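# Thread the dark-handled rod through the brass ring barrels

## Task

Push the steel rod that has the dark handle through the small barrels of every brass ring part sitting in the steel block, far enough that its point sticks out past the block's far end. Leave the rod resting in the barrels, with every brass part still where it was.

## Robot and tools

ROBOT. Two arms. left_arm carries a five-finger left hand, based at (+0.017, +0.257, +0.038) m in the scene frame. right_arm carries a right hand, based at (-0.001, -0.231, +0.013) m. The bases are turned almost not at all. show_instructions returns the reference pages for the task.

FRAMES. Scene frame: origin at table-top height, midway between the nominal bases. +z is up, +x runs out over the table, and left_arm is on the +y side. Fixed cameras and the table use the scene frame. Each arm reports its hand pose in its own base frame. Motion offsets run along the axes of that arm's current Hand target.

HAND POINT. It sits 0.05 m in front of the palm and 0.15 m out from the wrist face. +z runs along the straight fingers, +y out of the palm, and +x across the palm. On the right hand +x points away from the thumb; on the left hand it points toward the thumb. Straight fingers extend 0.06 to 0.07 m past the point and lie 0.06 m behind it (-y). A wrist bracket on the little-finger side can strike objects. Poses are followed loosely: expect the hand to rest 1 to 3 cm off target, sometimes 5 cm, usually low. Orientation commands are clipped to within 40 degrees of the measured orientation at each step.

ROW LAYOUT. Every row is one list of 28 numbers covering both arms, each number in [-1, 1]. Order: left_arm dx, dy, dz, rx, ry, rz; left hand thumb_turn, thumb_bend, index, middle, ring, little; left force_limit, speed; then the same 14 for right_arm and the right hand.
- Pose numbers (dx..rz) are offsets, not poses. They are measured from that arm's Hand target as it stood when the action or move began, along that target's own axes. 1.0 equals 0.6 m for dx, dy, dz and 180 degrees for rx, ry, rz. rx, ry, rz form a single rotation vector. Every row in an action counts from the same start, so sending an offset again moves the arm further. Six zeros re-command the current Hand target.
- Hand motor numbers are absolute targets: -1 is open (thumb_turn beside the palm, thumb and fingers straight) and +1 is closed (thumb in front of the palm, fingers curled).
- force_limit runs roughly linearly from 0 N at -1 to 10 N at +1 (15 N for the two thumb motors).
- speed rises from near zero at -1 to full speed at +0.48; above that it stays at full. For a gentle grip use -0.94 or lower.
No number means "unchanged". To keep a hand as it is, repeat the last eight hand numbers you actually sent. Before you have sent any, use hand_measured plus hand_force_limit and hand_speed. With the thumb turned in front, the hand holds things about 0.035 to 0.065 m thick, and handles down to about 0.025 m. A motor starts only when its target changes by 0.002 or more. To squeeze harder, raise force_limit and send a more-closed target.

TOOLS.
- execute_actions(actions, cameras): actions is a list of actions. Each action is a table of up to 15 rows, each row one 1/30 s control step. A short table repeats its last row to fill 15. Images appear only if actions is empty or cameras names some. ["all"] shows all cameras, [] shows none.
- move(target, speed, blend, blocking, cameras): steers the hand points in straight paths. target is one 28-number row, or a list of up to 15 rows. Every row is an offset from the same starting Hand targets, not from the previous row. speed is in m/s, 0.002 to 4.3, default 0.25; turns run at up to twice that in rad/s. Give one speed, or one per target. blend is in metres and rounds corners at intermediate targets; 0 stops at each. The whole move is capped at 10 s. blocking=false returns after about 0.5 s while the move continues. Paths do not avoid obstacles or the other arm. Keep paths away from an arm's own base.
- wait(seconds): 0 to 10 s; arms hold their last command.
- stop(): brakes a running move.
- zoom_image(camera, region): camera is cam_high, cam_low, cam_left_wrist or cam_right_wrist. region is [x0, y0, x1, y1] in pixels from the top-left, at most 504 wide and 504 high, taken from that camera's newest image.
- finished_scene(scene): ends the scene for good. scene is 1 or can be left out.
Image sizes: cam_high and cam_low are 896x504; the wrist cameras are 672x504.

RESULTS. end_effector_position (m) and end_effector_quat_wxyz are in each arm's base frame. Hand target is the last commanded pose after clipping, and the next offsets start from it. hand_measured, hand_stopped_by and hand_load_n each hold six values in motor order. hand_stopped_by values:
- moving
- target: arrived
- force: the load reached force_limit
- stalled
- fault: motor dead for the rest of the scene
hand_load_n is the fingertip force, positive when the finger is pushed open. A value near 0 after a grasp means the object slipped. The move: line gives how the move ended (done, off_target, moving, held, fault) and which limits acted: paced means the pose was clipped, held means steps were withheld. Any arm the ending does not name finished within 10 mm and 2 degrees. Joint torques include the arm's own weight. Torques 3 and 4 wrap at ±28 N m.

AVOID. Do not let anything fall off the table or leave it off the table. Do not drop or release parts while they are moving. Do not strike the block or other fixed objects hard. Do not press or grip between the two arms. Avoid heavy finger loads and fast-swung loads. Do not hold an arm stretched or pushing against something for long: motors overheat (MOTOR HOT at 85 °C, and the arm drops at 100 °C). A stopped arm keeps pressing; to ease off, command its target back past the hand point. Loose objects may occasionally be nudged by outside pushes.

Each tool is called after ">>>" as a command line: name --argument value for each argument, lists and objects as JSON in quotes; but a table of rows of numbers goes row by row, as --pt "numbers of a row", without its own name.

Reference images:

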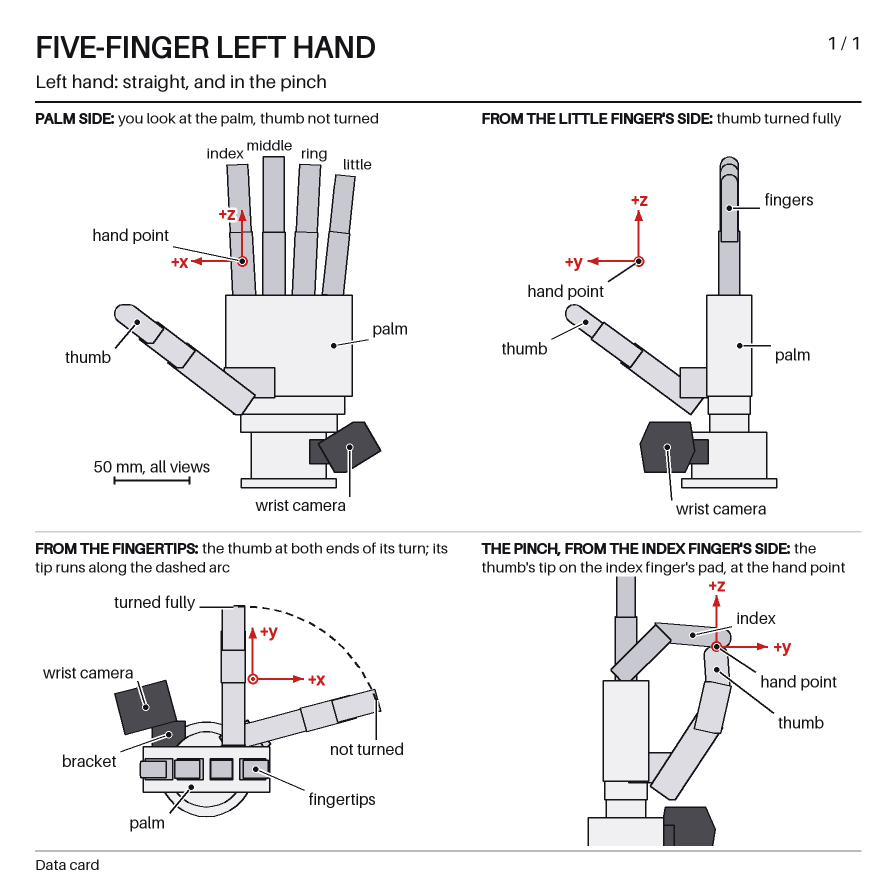

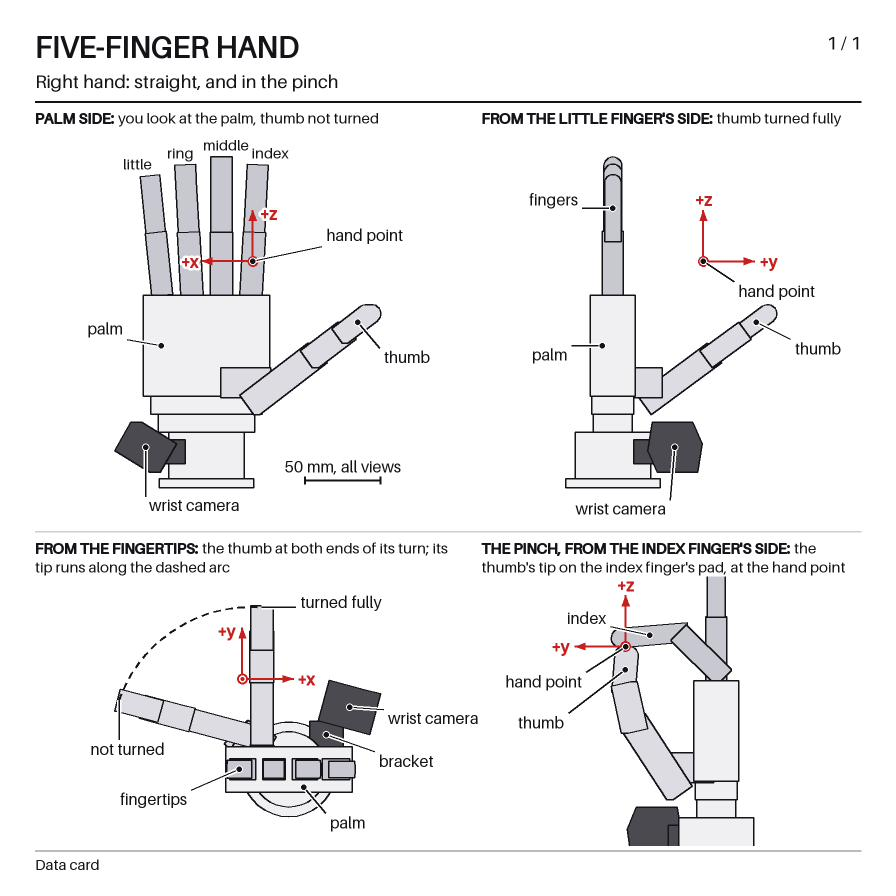

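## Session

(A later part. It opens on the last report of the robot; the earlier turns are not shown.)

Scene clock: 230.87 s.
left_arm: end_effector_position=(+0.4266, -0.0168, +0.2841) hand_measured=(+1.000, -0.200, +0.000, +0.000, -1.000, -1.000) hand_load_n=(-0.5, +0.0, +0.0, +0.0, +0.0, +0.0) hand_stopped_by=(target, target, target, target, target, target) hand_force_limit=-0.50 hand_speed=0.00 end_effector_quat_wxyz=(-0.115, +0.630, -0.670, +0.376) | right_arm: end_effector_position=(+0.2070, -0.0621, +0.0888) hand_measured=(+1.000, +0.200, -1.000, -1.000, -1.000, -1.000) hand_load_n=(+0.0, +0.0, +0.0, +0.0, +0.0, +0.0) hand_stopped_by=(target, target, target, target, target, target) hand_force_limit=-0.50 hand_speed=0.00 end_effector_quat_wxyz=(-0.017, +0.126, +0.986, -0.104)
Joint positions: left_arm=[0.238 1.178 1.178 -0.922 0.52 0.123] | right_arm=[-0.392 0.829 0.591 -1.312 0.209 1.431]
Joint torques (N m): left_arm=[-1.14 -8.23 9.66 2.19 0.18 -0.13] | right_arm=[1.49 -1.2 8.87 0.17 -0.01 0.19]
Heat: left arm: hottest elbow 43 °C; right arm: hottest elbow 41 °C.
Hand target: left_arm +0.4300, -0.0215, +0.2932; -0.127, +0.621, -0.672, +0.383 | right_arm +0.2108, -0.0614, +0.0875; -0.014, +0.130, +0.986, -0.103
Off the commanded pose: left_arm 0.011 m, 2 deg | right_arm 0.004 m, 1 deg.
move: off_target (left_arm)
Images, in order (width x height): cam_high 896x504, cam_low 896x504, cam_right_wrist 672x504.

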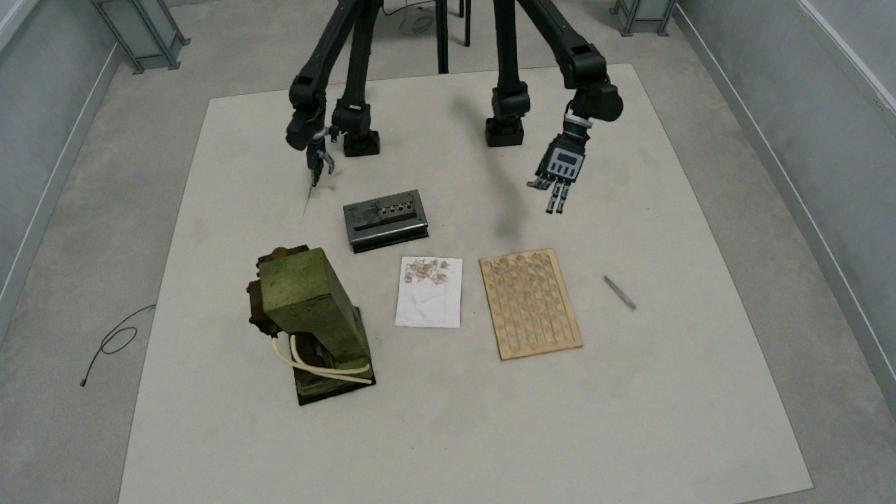

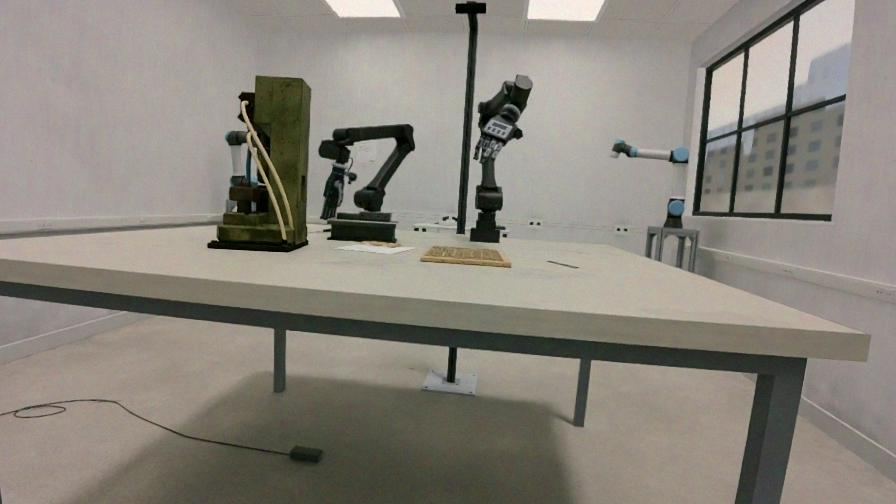

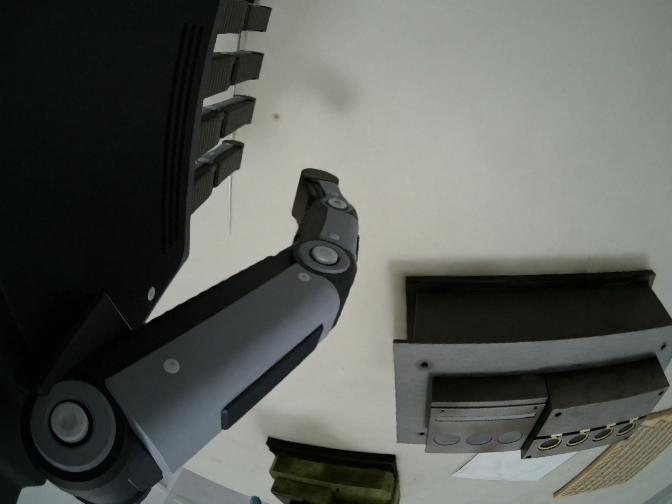

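>>> move --target '[0,0,0,0,0,0,1,-0.2,0.0,0.0,-1,-1,-0.5,0.0,0,0.0104,0.0489,0,0,0,1,0.2,-1,-1,-1,-1,-0.5,0.0]' --cameras '["cam_high","cam_low","cam_right_wrist"]' --speed 0.1

>>> zoom_image --camera "cam_right_wrist" --region '[180, 0, 380, 250]'

>>> zoom_image --camera "cam_low" --region '[290, 150, 400, 250]'

Scene clock: 235.93 s.
left_arm: end_effector_position=(+0.4266, -0.0168, +0.2841) hand_measured=(+1.000, -0.200, +0.000, +0.000, -1.000, -1.000) hand_load_n=(+0.0, +0.0, +0.0, +0.5, +0.0, +0.0) hand_stopped_by=(target, target, target, target, target, target) hand_force_limit=-0.50 hand_speed=0.00 end_effector_quat_wxyz=(-0.115, +0.630, -0.670, +0.376) | right_arm: end_effector_position=(+0.2075, -0.0623, +0.0591) hand_measured=(+1.000, +0.200, -1.000, -1.000, -1.000, -1.000) hand_load_n=(+0.0, +0.0, +0.0, +0.0, +0.0, +0.0) hand_stopped_by=(target, target, target, target, target, target) hand_force_limit=-0.50 hand_speed=0.00 end_effector_quat_wxyz=(-0.017, +0.126, +0.986, -0.104)
Joint positions: left_arm=[0.238 1.178 1.178 -0.922 0.52 0.123] | right_arm=[-0.392 0.863 0.525 -1.211 0.209 1.431]
Joint torques (N m): left_arm=[-0.97 -8.41 9.58 2.07 0.16 -0.14] | right_arm=[1.44 -1.38 8.58 0.14 -0.01 0.18]
Heat: left arm: hottest elbow 43 °C; right arm: hottest elbow 41 °C.
Hand target: left_arm +0.4300, -0.0215, +0.2932; -0.127, +0.621, -0.672, +0.383 | right_arm +0.2109, -0.0615, +0.0576; -0.014, +0.130, +0.986, -0.103
Off the commanded pose: left_arm 0.011 m, 2 deg | right_arm 0.004 m, 1 deg.
move: off_target (left_arm)
Images, in order (width x height): cam_high 896x504, cam_low 896x504, cam_right_wrist 672x504.

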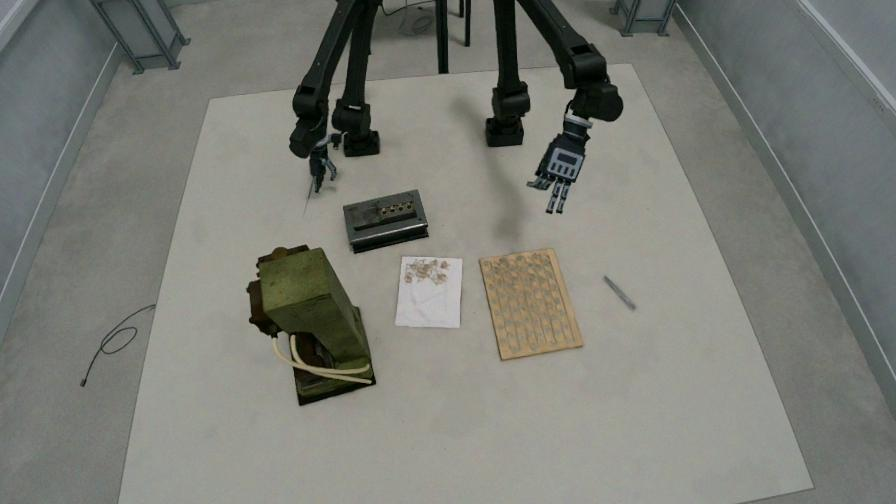

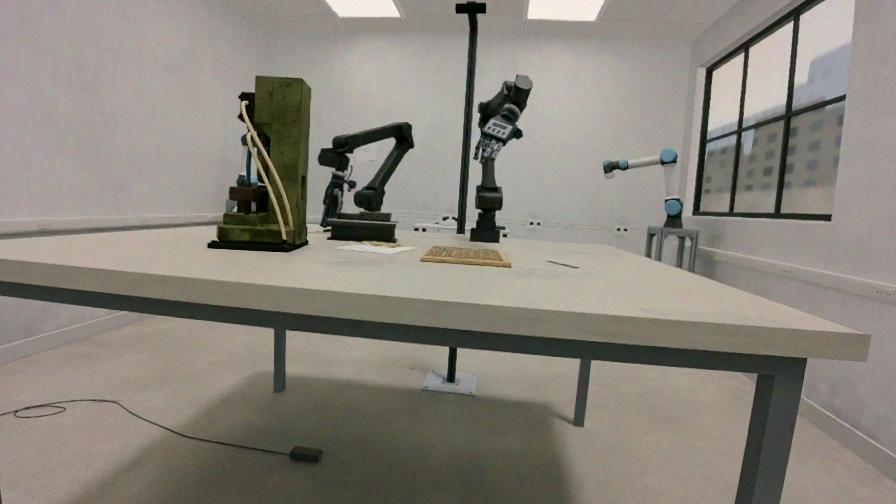

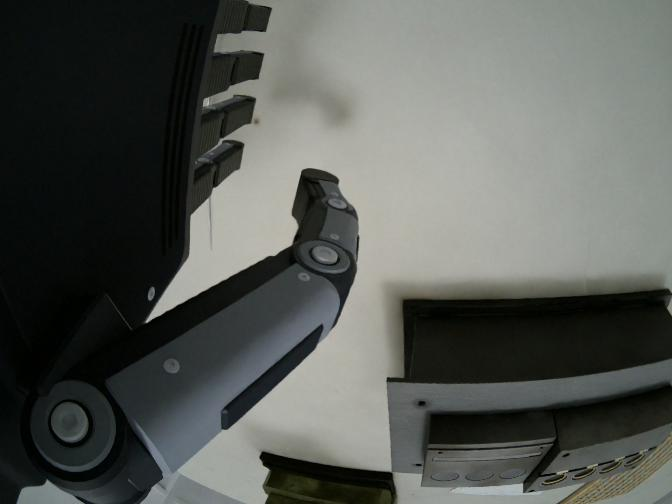

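Scaled by 2.016 from the camera's 672x504 image, which has a finer 960x720 frame.

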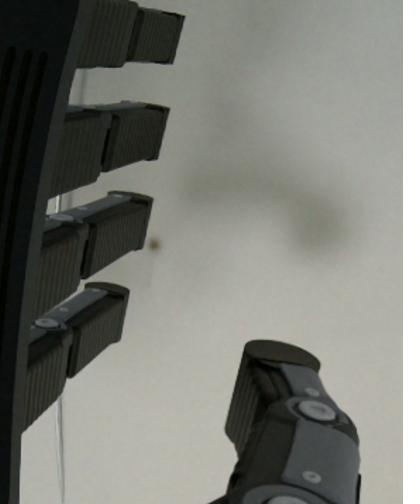

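Scaled by 4.582 from the camera's 896x504 image, which has a finer 1280x720 frame.

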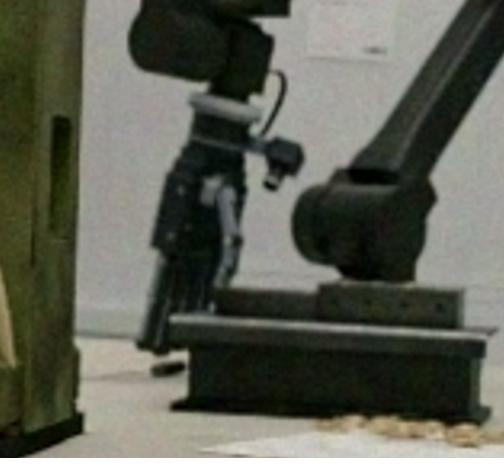

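>>> move --target '[0,0,0,0,0,0,1,-0.2,0.0,0.0,-1,-1,-0.5,0.0,0,0.0045,0.0212,0,0,0,1,0.2,-1,-1,-1,-1,-0.5,0.0]' --cameras '["cam_low","cam_right_wrist"]' --speed 0.06

>>> zoom_image --camera "cam_right_wrist" --region '[180, 0, 380, 250]'

>>> zoom_image --camera "cam_low" --region '[300, 190, 370, 250]'

Scene clock: 242.17 s.
left_arm: end_effector_position=(+0.4266, -0.0168, +0.2841) hand_measured=(+1.000, -0.200, +0.000, +0.000, -1.000, -1.000) hand_load_n=(+0.0, +0.0, +0.0, +0.0, +0.0, +0.0) hand_stopped_by=(target, target, target, target, target, target) hand_force_limit=-0.50 hand_speed=0.00 end_effector_quat_wxyz=(-0.115, +0.630, -0.670, +0.376) | right_arm: end_effector_position=(+0.2077, -0.0624, +0.0462) hand_measured=(+1.000, +0.200, -1.000, -1.000, -1.000, -1.000) hand_load_n=(+0.0, +0.0, +0.0, +0.0, +0.5, +0.0) hand_stopped_by=(target, target, target, target, target, target) hand_force_limit=-0.50 hand_speed=0.00 end_effector_quat_wxyz=(-0.017, +0.126, +0.986, -0.104)
Joint positions: left_arm=[0.238 1.178 1.178 -0.922 0.52 0.123] | right_arm=[-0.392 0.882 0.498 -1.165 0.209 1.431]
Joint torques (N m): left_arm=[-0.67 -7.65 9.7 1.99 0.14 -0.12] | right_arm=[1.49 -1.44 8.42 0.13 -0.01 0.19]
Heat: left arm: hottest elbow 43 °C; right arm: hottest elbow 41 °C.
Hand target: left_arm +0.4300, -0.0215, +0.2932; -0.127, +0.621, -0.672, +0.383 | right_arm +0.2109, -0.0615, +0.0447; -0.014, +0.130, +0.986, -0.103
Off the commanded pose: left_arm 0.011 m, 2 deg | right_arm 0.004 m, 1 deg.
move: off_target (left_arm)
Images, in order (width x height): cam_low 896x504, cam_right_wrist 672x504.

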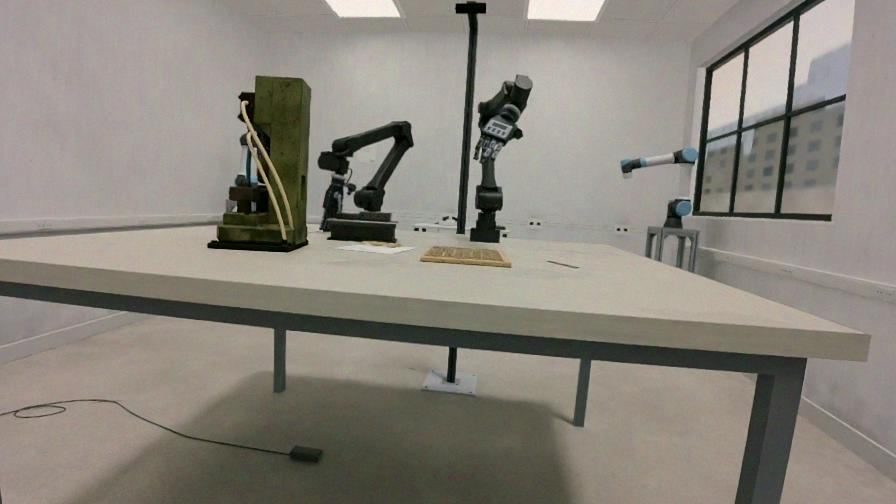

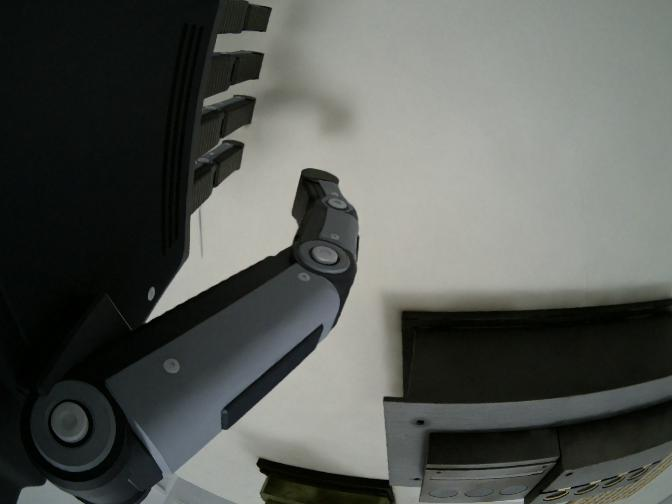

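Scaled by 2.016 from the camera's 672x504 image, which has a finer 960x720 frame.

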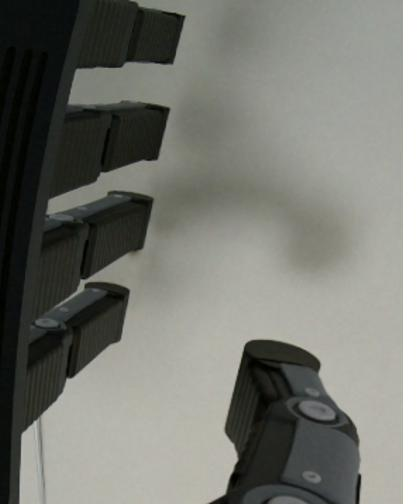

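Scaled by 7.200 from the camera's 896x504 image, which has a finer 1280x720 frame.

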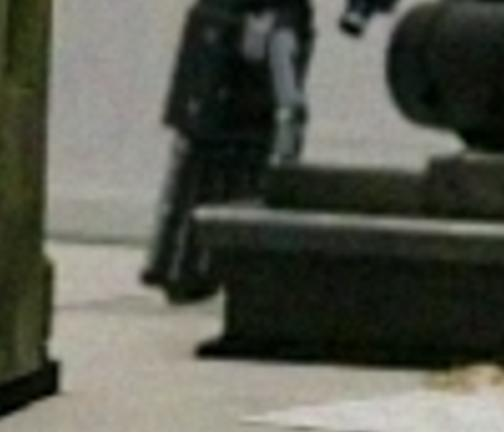

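>>> move --target '[0,0,0,0,0,0,1,-0.2,0.0,0.0,-1,-1,-0.5,0.0,0,0.003,0.0145,0,0,0,1,0.2,-1,-1,-1,-1,-0.5,0.0]' --cameras '["cam_low","cam_right_wrist"]' --speed 0.04

>>> zoom_image --camera "cam_low" --region '[300, 190, 370, 250]'

Scene clock: 245.97 s.
left_arm: end_effector_position=(+0.4266, -0.0168, +0.2841) hand_measured=(+1.000, -0.200, +0.000, +0.000, -1.000, -1.000) hand_load_n=(+0.0, +0.0, +0.0, +0.0, +0.0, +0.0) hand_stopped_by=(target, target, target, target, target, target) hand_force_limit=-0.50 hand_speed=0.00 end_effector_quat_wxyz=(-0.115, +0.630, -0.670, +0.376) | right_arm: end_effector_position=(+0.2073, -0.0623, +0.0379) hand_measured=(+1.000, +0.200, -1.000, -1.000, -1.000, -1.000) hand_load_n=(+0.0, -0.5, +0.0, +0.0, +0.0, +0.0) hand_stopped_by=(target, target, target, target, target, target) hand_force_limit=-0.50 hand_speed=0.00 end_effector_quat_wxyz=(-0.018, +0.126, +0.986, -0.103)
Joint positions: left_arm=[0.238 1.178 1.178 -0.922 0.52 0.123] | right_arm=[-0.392 0.895 0.48 -1.135 0.209 1.431]
Joint torques (N m): left_arm=[-0.85 -8.35 9.7 2.11 0.19 -0.13] | right_arm=[1.49 -1.49 8.2 0.32 -0.01 0.18]
Heat: left arm: hottest elbow 43 °C; right arm: hottest elbow 41 °C.
Hand target: left_arm +0.4300, -0.0215, +0.2932; -0.127, +0.621, -0.672, +0.383 | right_arm +0.2108, -0.0615, +0.0358; -0.014, +0.130, +0.986, -0.103
Off the commanded pose: left_arm 0.011 m, 2 deg | right_arm 0.004 m, 1 deg.
move: off_target (left_arm)
Images, in order (width x height): cam_low 896x504, cam_right_wrist 672x504.

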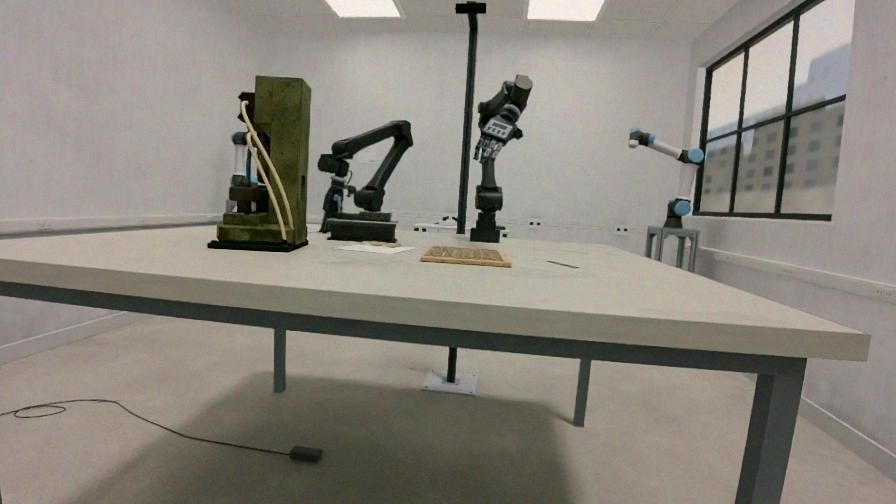

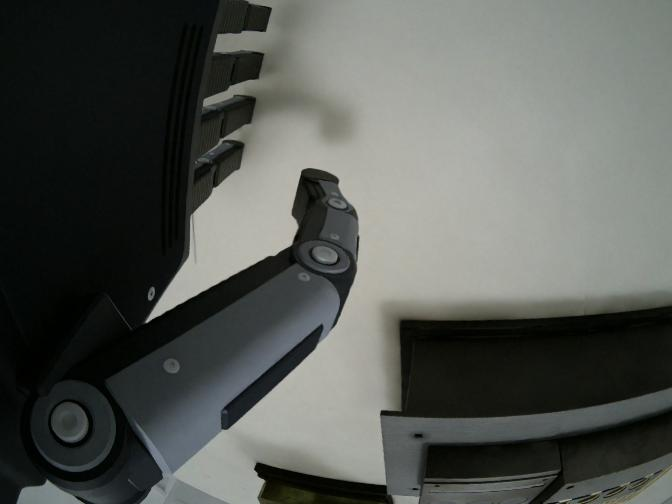

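Scaled by 7.200 from the camera's 896x504 image, which has a finer 1280x720 frame.

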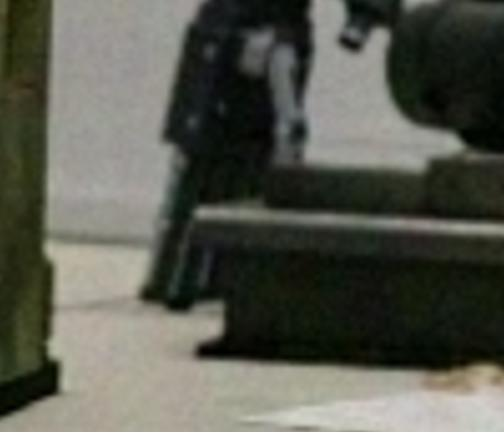

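>>> move --target '[0,0,0,0,0,0,1,-0.2,0.0,0.0,-1,-1,-0.5,0.0,0,-0.0817,0.0173,0,0,0,1,0.2,-1,-1,-1,-1,-0.5,0.0]' --cameras '["cam_high","cam_low","cam_right_wrist"]' --speed 0.06

>>> zoom_image --camera "cam_low" --region '[300, 190, 370, 250]'

>>> zoom_image --camera "cam_high" --region '[260, 120, 380, 240]'

Scene clock: 253.33 s.
left_arm: end_effector_position=(+0.4266, -0.0168, +0.2841) hand_measured=(+1.000, -0.200, +0.000, +0.000, -1.000, -1.000) hand_load_n=(+0.0, +0.0, +0.0, +0.5, +0.0, +0.0) hand_stopped_by=(target, target, target, target, target, target) hand_force_limit=-0.50 hand_speed=0.00 end_effector_quat_wxyz=(-0.115, +0.630, -0.670, +0.376) | right_arm: end_effector_position=(+0.1961, -0.0975, +0.0368) hand_measured=(+1.000, +0.200, -1.000, -1.000, -1.000, -1.000) hand_load_n=(-0.5, +0.0, +0.0, -6.0, +0.0, +0.0) hand_stopped_by=(target, target, target, target, target, target) hand_force_limit=-0.50 hand_speed=0.00 end_effector_quat_wxyz=(-0.010, +0.125, +0.988, -0.094)
Joint positions: left_arm=[0.238 1.178 1.178 -0.922 0.52 0.123] | right_arm=[-0.606 0.908 0.481 -1.074 0.177 1.211]
Joint torques (N m): left_arm=[-0.67 -8.12 9.63 2.13 0.2 -0.11] | right_arm=[-1.44 0.09 9.68 0.64 0.88 -0.13]
Heat: left arm: hottest elbow 43 °C; right arm: hottest elbow 41 °C.
Hand target: left_arm +0.4300, -0.0215, +0.2932; -0.127, +0.621, -0.672, +0.383 | right_arm +0.1978, -0.1098, +0.0357; -0.014, +0.130, +0.986, -0.103
Off the commanded pose: left_arm 0.011 m, 2 deg | right_arm 0.013 m, 1 deg.
move: off_target (left_arm, right_arm)
Images, in order (width x height): cam_high 896x504, cam_low 896x504, cam_right_wrist 672x504.

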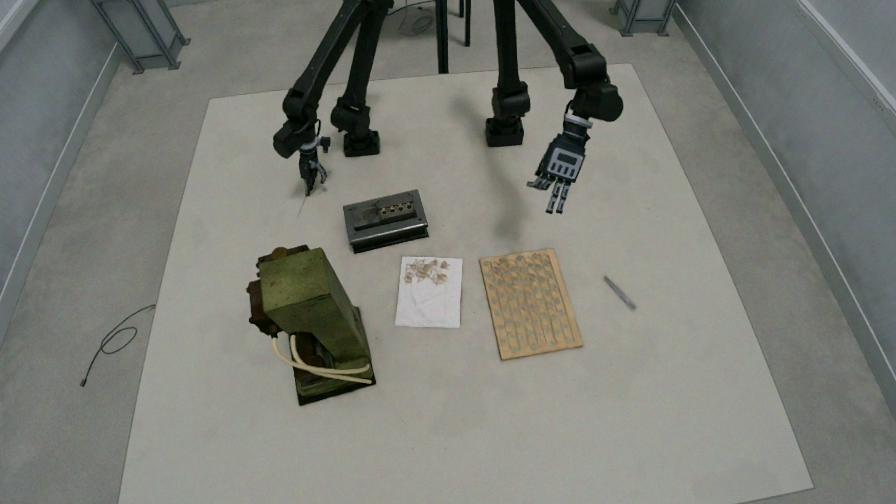

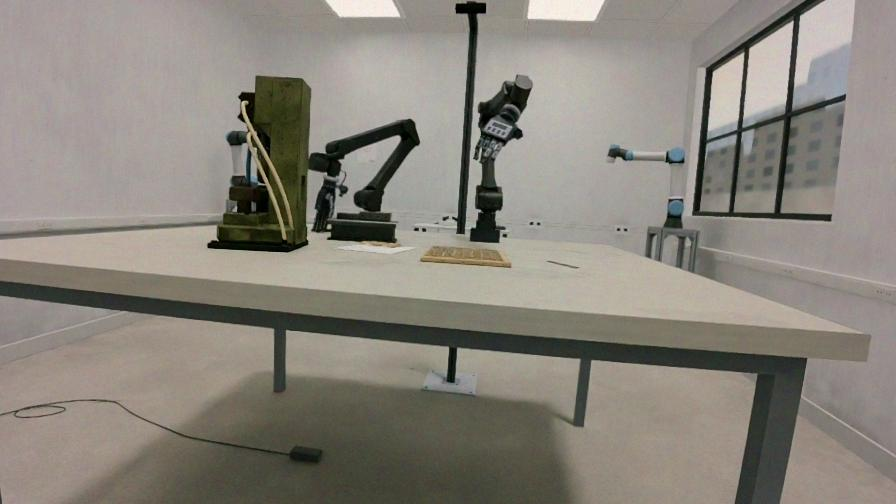

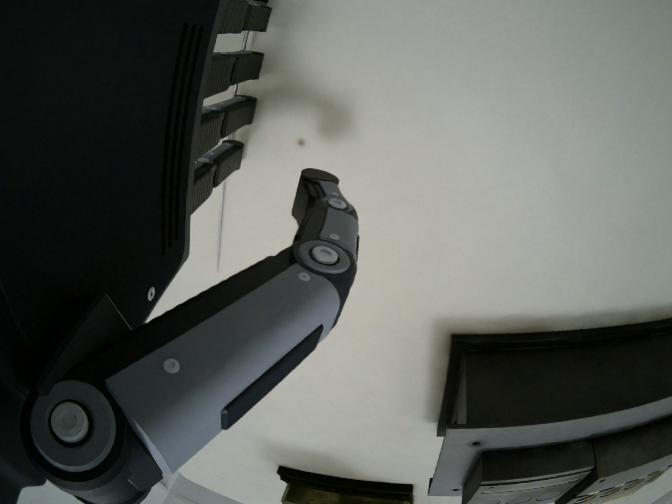

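Scaled by 7.200 from the camera's 896x504 image, which has a finer 1280x720 frame.

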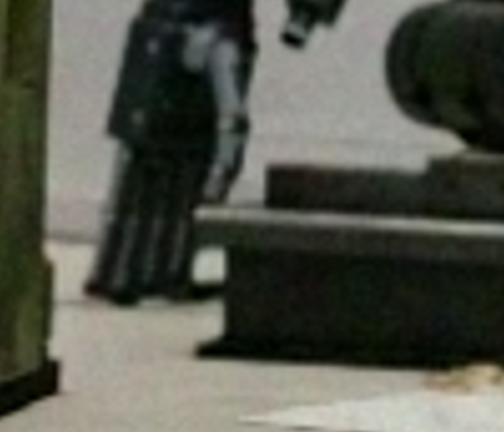

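Scaled by 4.200 from the camera's 896x504 image, which has a finer 1280x720 frame.

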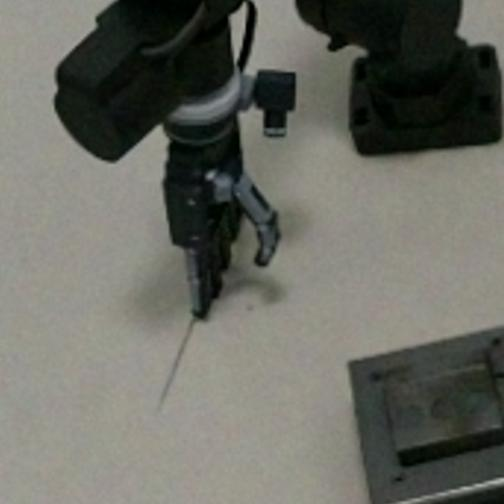

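>>> zoom_image --camera "cam_right_wrist" --region '[180, 0, 320, 140]'

>>> zoom_image --camera "cam_low" --region '[305, 215, 345, 240]'

Scaled by 3.600 from the camera's 672x504 image, which has a finer 960x720 frame.

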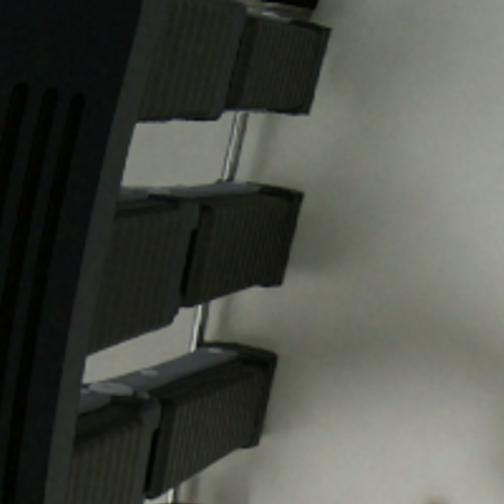

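Scaled by 12.600 from the camera's 896x504 image, which has a finer 1280x720 frame.

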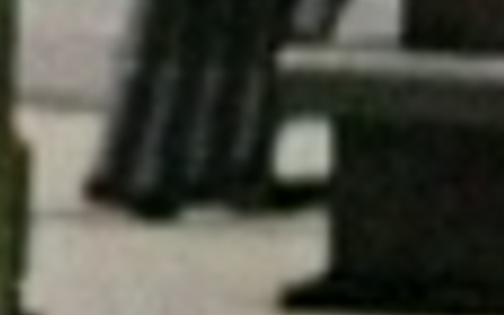

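>>> move --target '[0,0,0,0,0,0,1,-0.2,0.0,0.0,-1,-1,-0.5,0.0,0,0.023,-0.0153,0,0,0,1,0.2,-1,-1,-1,-1,-0.5,0.0]' --cameras '["cam_low","cam_right_wrist"]' --speed 0.06

>>> zoom_image --camera "cam_low" --region '[305, 215, 345, 240]'

>>> zoom_image --camera "cam_right_wrist" --region '[180, 0, 320, 140]'

Scene clock: 263.50 s.
left_arm: end_effector_position=(+0.4266, -0.0168, +0.2841) hand_measured=(+1.000, -0.200, +0.000, +0.000, -1.000, -1.000) hand_load_n=(+0.0, +0.0, +0.0, +0.0, +0.0, +0.0) hand_stopped_by=(target, target, target, target, target, target) hand_force_limit=-0.50 hand_speed=0.00 end_effector_quat_wxyz=(-0.115, +0.630, -0.670, +0.376) | right_arm: end_effector_position=(+0.1985, -0.0949, +0.0368) hand_measured=(+1.000, +0.200, -1.000, -1.000, -1.000, -1.000) hand_load_n=(+0.0, +0.0, +0.0, +0.0, +0.0, +0.0) hand_stopped_by=(target, target, target, target, target, target) hand_force_limit=-0.50 hand_speed=0.00 end_effector_quat_wxyz=(-0.012, +0.126, +0.986, -0.104)
Joint positions: left_arm=[0.238 1.178 1.178 -0.922 0.52 0.123] | right_arm=[-0.567 0.905 0.481 -1.079 0.199 1.251]
Joint torques (N m): left_arm=[-0.67 -7.94 9.58 2.04 0.14 -0.11] | right_arm=[1.38 -1.85 10.07 -0.91 0.09 0.17]
Heat: left arm: hottest elbow 43 °C; right arm: hottest elbow 40 °C.
Hand target: left_arm +0.4300, -0.0215, +0.2932; -0.127, +0.621, -0.672, +0.383 | right_arm +0.2018, -0.0950, +0.0419; -0.014, +0.130, +0.986, -0.103
Off the commanded pose: left_arm 0.011 m, 2 deg | right_arm 0.006 m, 0 deg.
move: off_target (left_arm)
Images, in order (width x height): cam_low 896x504, cam_right_wrist 672x504.

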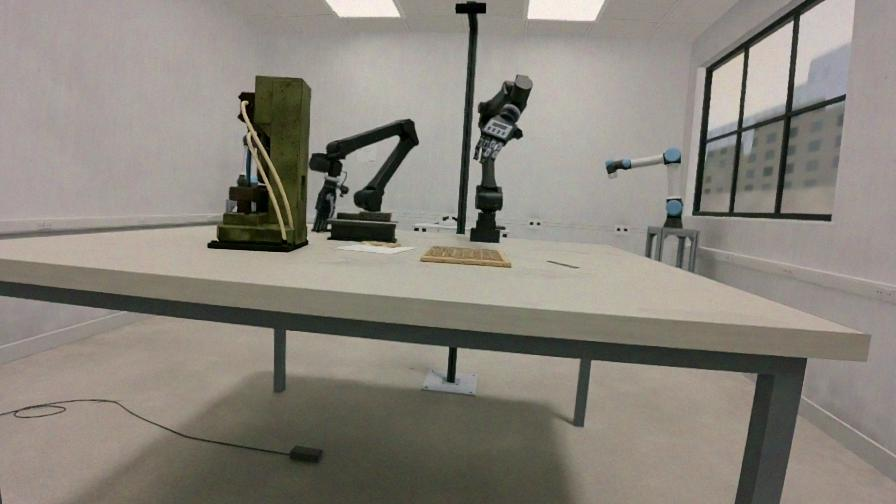

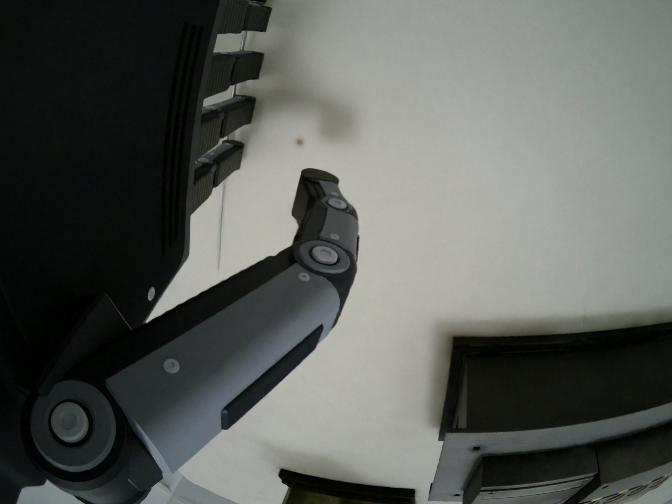

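Scaled by 12.600 from the camera's 896x504 image, which has a finer 1280x720 frame.

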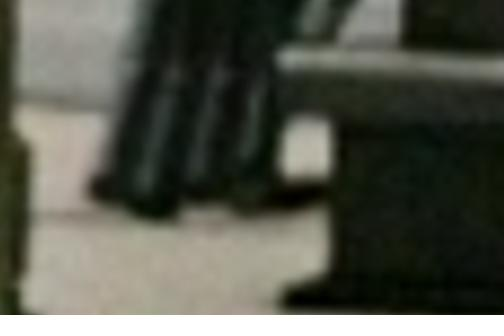

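Scaled by 3.600 from the camera's 672x504 image, which has a finer 960x720 frame.

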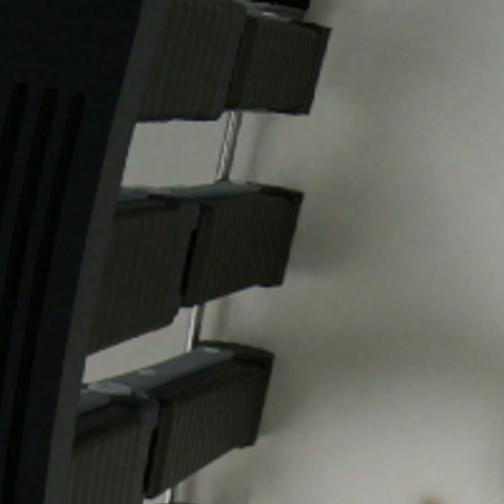

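>>> move --pt "0 0 0 0 0 0 1 -0.2 0.0 0.0 -1 -1 -0.5 0.0 0 0.023 -0.012 0 0 0 1 0.2 -1 -1 -1 -1 -0.5 0.0" --pt "0 0 0 0 0 0 1 -0.2 0.0 0.0 -1 -1 -0.5 0.0 0.045 0.023 -0.012 0 0 0 1 0.2 -1 -1 -1 -1 -0.5 0.0" --pt "0 0 0 0 0 0 1 -0.2 0.0 0.0 -1 -1 -0.5 0.0 0.045 -0.108 0.016 0 0 0 1 0.2 -1 -1 -1 -1 -0.5 0.0" --cameras '["cam_high","cam_low","cam_right_wrist"]' --speed 0.07

>>> zoom_image --camera "cam_low" --region '[305, 215, 345, 240]'

>>> zoom_image --camera "cam_right_wrist" --region '[180, 0, 320, 140]'

Scene clock: 274.10 s.
left_arm: end_effector_position=(+0.4266, -0.0168, +0.2841) hand_measured=(+1.000, -0.200, +0.000, +0.000, -1.000, -1.000) hand_load_n=(+0.0, +0.0, +0.0, +0.0, +0.0, +0.0) hand_stopped_by=(target, target, target, target, target, target) hand_force_limit=-0.50 hand_speed=0.00 end_effector_quat_wxyz=(-0.115, +0.630, -0.670, +0.376) | right_arm: end_effector_position=(+0.1532, -0.1441, +0.0416) hand_measured=(+1.000, +0.200, -1.000, -1.000, -1.000, -1.000) hand_load_n=(+0.0, +0.0, +0.0, +0.0, +0.0, +0.0) hand_stopped_by=(target, target, target, target, target, target) hand_force_limit=-0.50 hand_speed=0.00 end_effector_quat_wxyz=(-0.020, +0.133, +0.985, -0.104)
Joint positions: left_arm=[0.238 1.178 1.178 -0.922 0.52 0.123] | right_arm=[-0.901 0.887 0.486 -1.052 0.178 0.928]
Joint torques (N m): left_arm=[-0.97 -7.82 9.69 2.07 0.15 -0.15] | right_arm=[-0.21 -0.32 10.63 0.28 -0.42 -0.15]
Heat: left arm: hottest elbow 44 °C; right arm: hottest elbow 40 °C.
Hand target: left_arm +0.4300, -0.0215, +0.2932; -0.127, +0.621, -0.672, +0.383 | right_arm +0.1589, -0.1512, +0.0460; -0.014, +0.130, +0.986, -0.103
Off the commanded pose: left_arm 0.011 m, 2 deg | right_arm 0.010 m, 1 deg.
move: off_target (left_arm)
Images, in order (width x height): cam_high 896x504, cam_low 896x504, cam_right_wrist 672x504.

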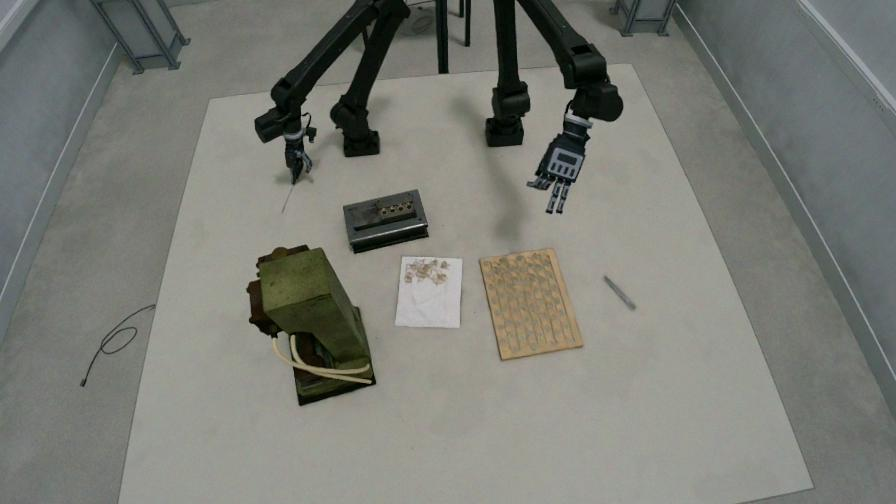

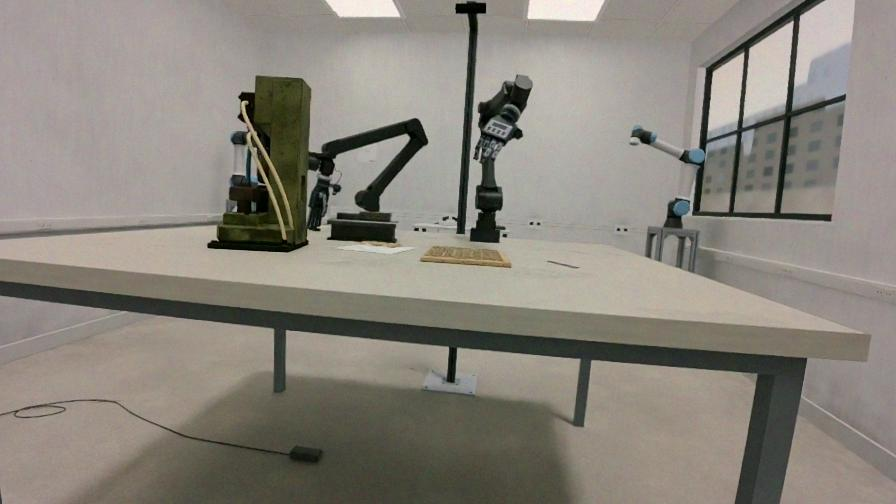

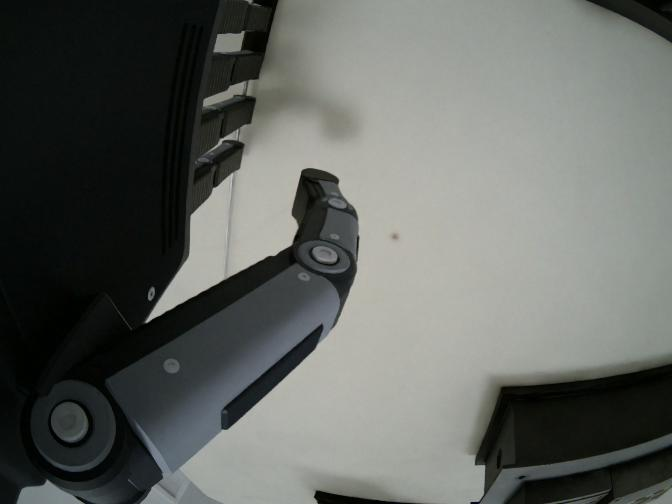

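Scaled by 12.600 from the camera's 896x504 image, which has a finer 1280x720 frame.

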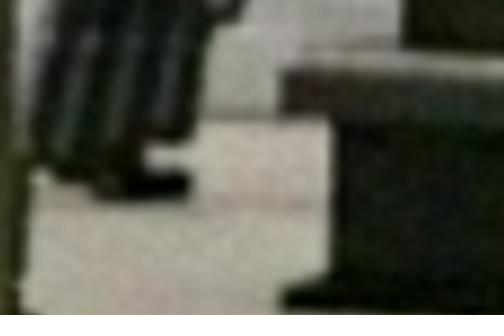

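Scaled by 3.600 from the camera's 672x504 image, which has a finer 960x720 frame.

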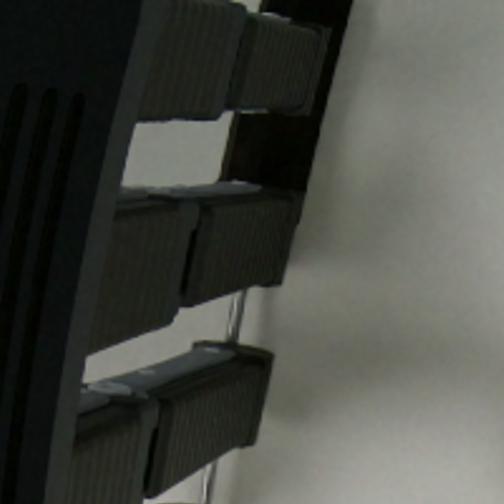

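>>> move --target '[0,0,0,0,0,0,1,-0.2,0.0,0.0,-1,-1,-0.5,0.0,-0.0432,-0.1575,0.0335,0,0,0,1,0.2,-1,-1,-1,-1,-0.5,0.0]' --cameras '["cam_high","cam_low","cam_right_wrist"]' --speed 0.07

>>> zoom_image --camera "cam_high" --region '[220, 120, 340, 240]'

>>> zoom_image --camera "cam_right_wrist" --region '[180, 0, 320, 140]'

Scene clock: 280.97 s.
left_arm: end_effector_position=(+0.4266, -0.0168, +0.2841) hand_measured=(+1.000, -0.200, +0.000, +0.000, -1.000, -1.000) hand_load_n=(+0.0, +0.0, +0.0, +0.0, +0.0, +0.0) hand_stopped_by=(target, target, target, target, target, target) hand_force_limit=-0.50 hand_speed=0.00 end_effector_quat_wxyz=(-0.115, +0.630, -0.670, +0.376) | right_arm: end_effector_position=(+0.1532, -0.2387, +0.0417) hand_measured=(+1.000, +0.200, -1.000, -1.000, -1.000, -1.000) hand_load_n=(+0.0, +0.0, +0.0, +0.0, +0.5, +0.0) hand_stopped_by=(target, target, target, target, target, target) hand_force_limit=-0.50 hand_speed=0.00 end_effector_quat_wxyz=(-0.022, +0.134, +0.986, -0.100)
Joint positions: left_arm=[0.238 1.178 1.178 -0.922 0.52 0.123] | right_arm=[-1.117 1.165 0.652 -0.914 0.148 0.714]
Joint torques (N m): left_arm=[-0.97 -7.94 9.51 2.09 0.14 -0.13] | right_arm=[-0.09 -3.9 10.96 0.4 -0.45 -0.14]
Heat: left arm: hottest elbow 44 °C; right arm: hottest elbow 40 °C.
Hand target: left_arm +0.4300, -0.0215, +0.2932; -0.127, +0.621, -0.672, +0.383 | right_arm +0.1589, -0.2513, +0.0460; -0.014, +0.130, +0.986, -0.103
Off the commanded pose: left_arm 0.011 m, 2 deg | right_arm 0.014 m, 1 deg.
move: off_target (left_arm, right_arm)
Images, in order (width x height): cam_high 896x504, cam_low 896x504, cam_right_wrist 672x504.

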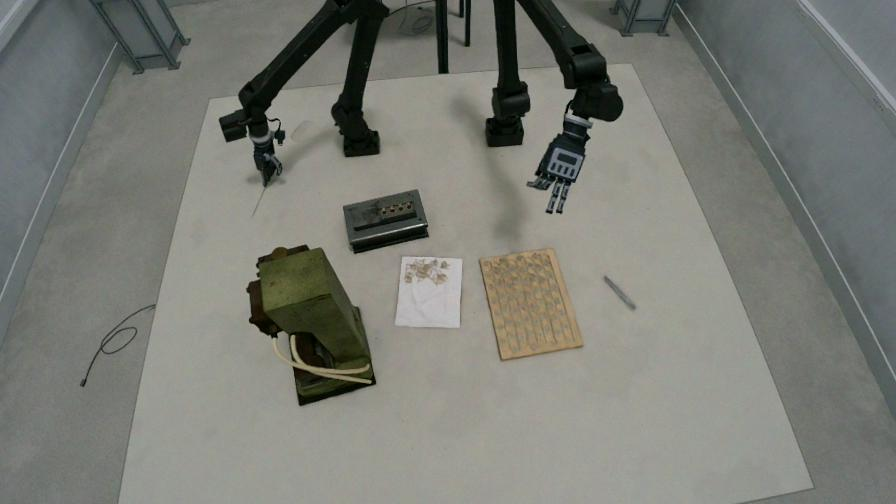

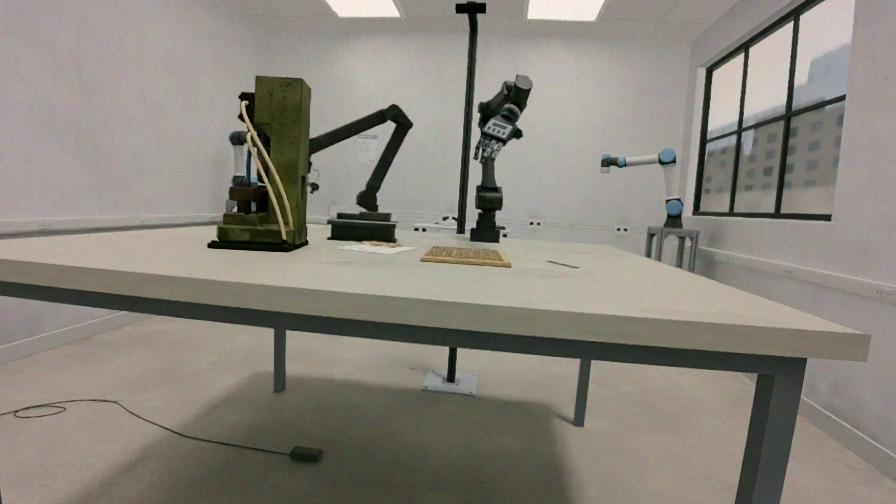

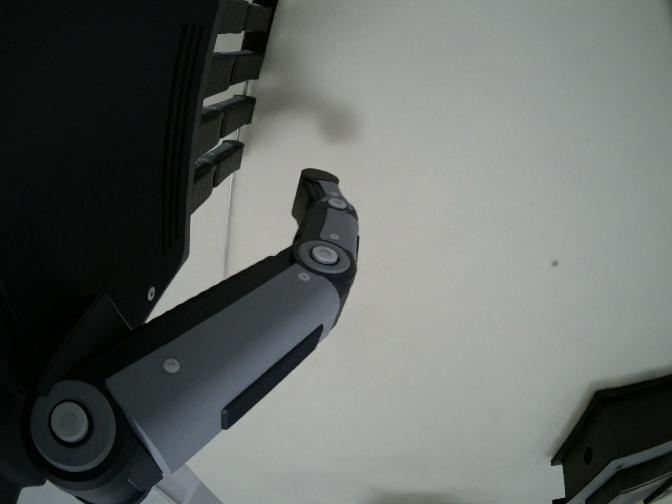

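Scaled by 4.200 from the camera's 896x504 image, which has a finer 1280x720 frame.

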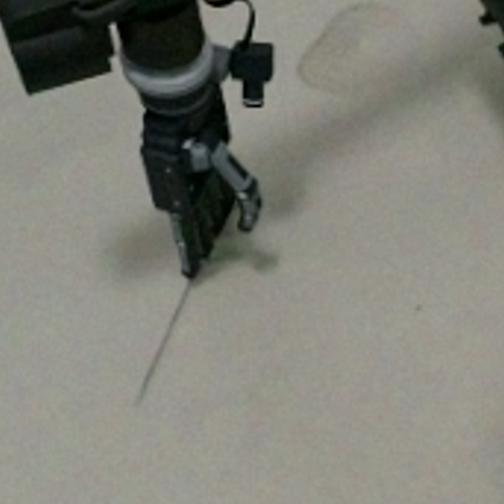

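Scaled by 3.600 from the camera's 672x504 image, which has a finer 960x720 frame.

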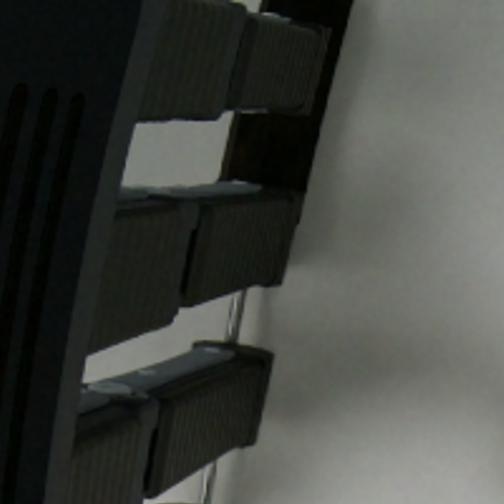

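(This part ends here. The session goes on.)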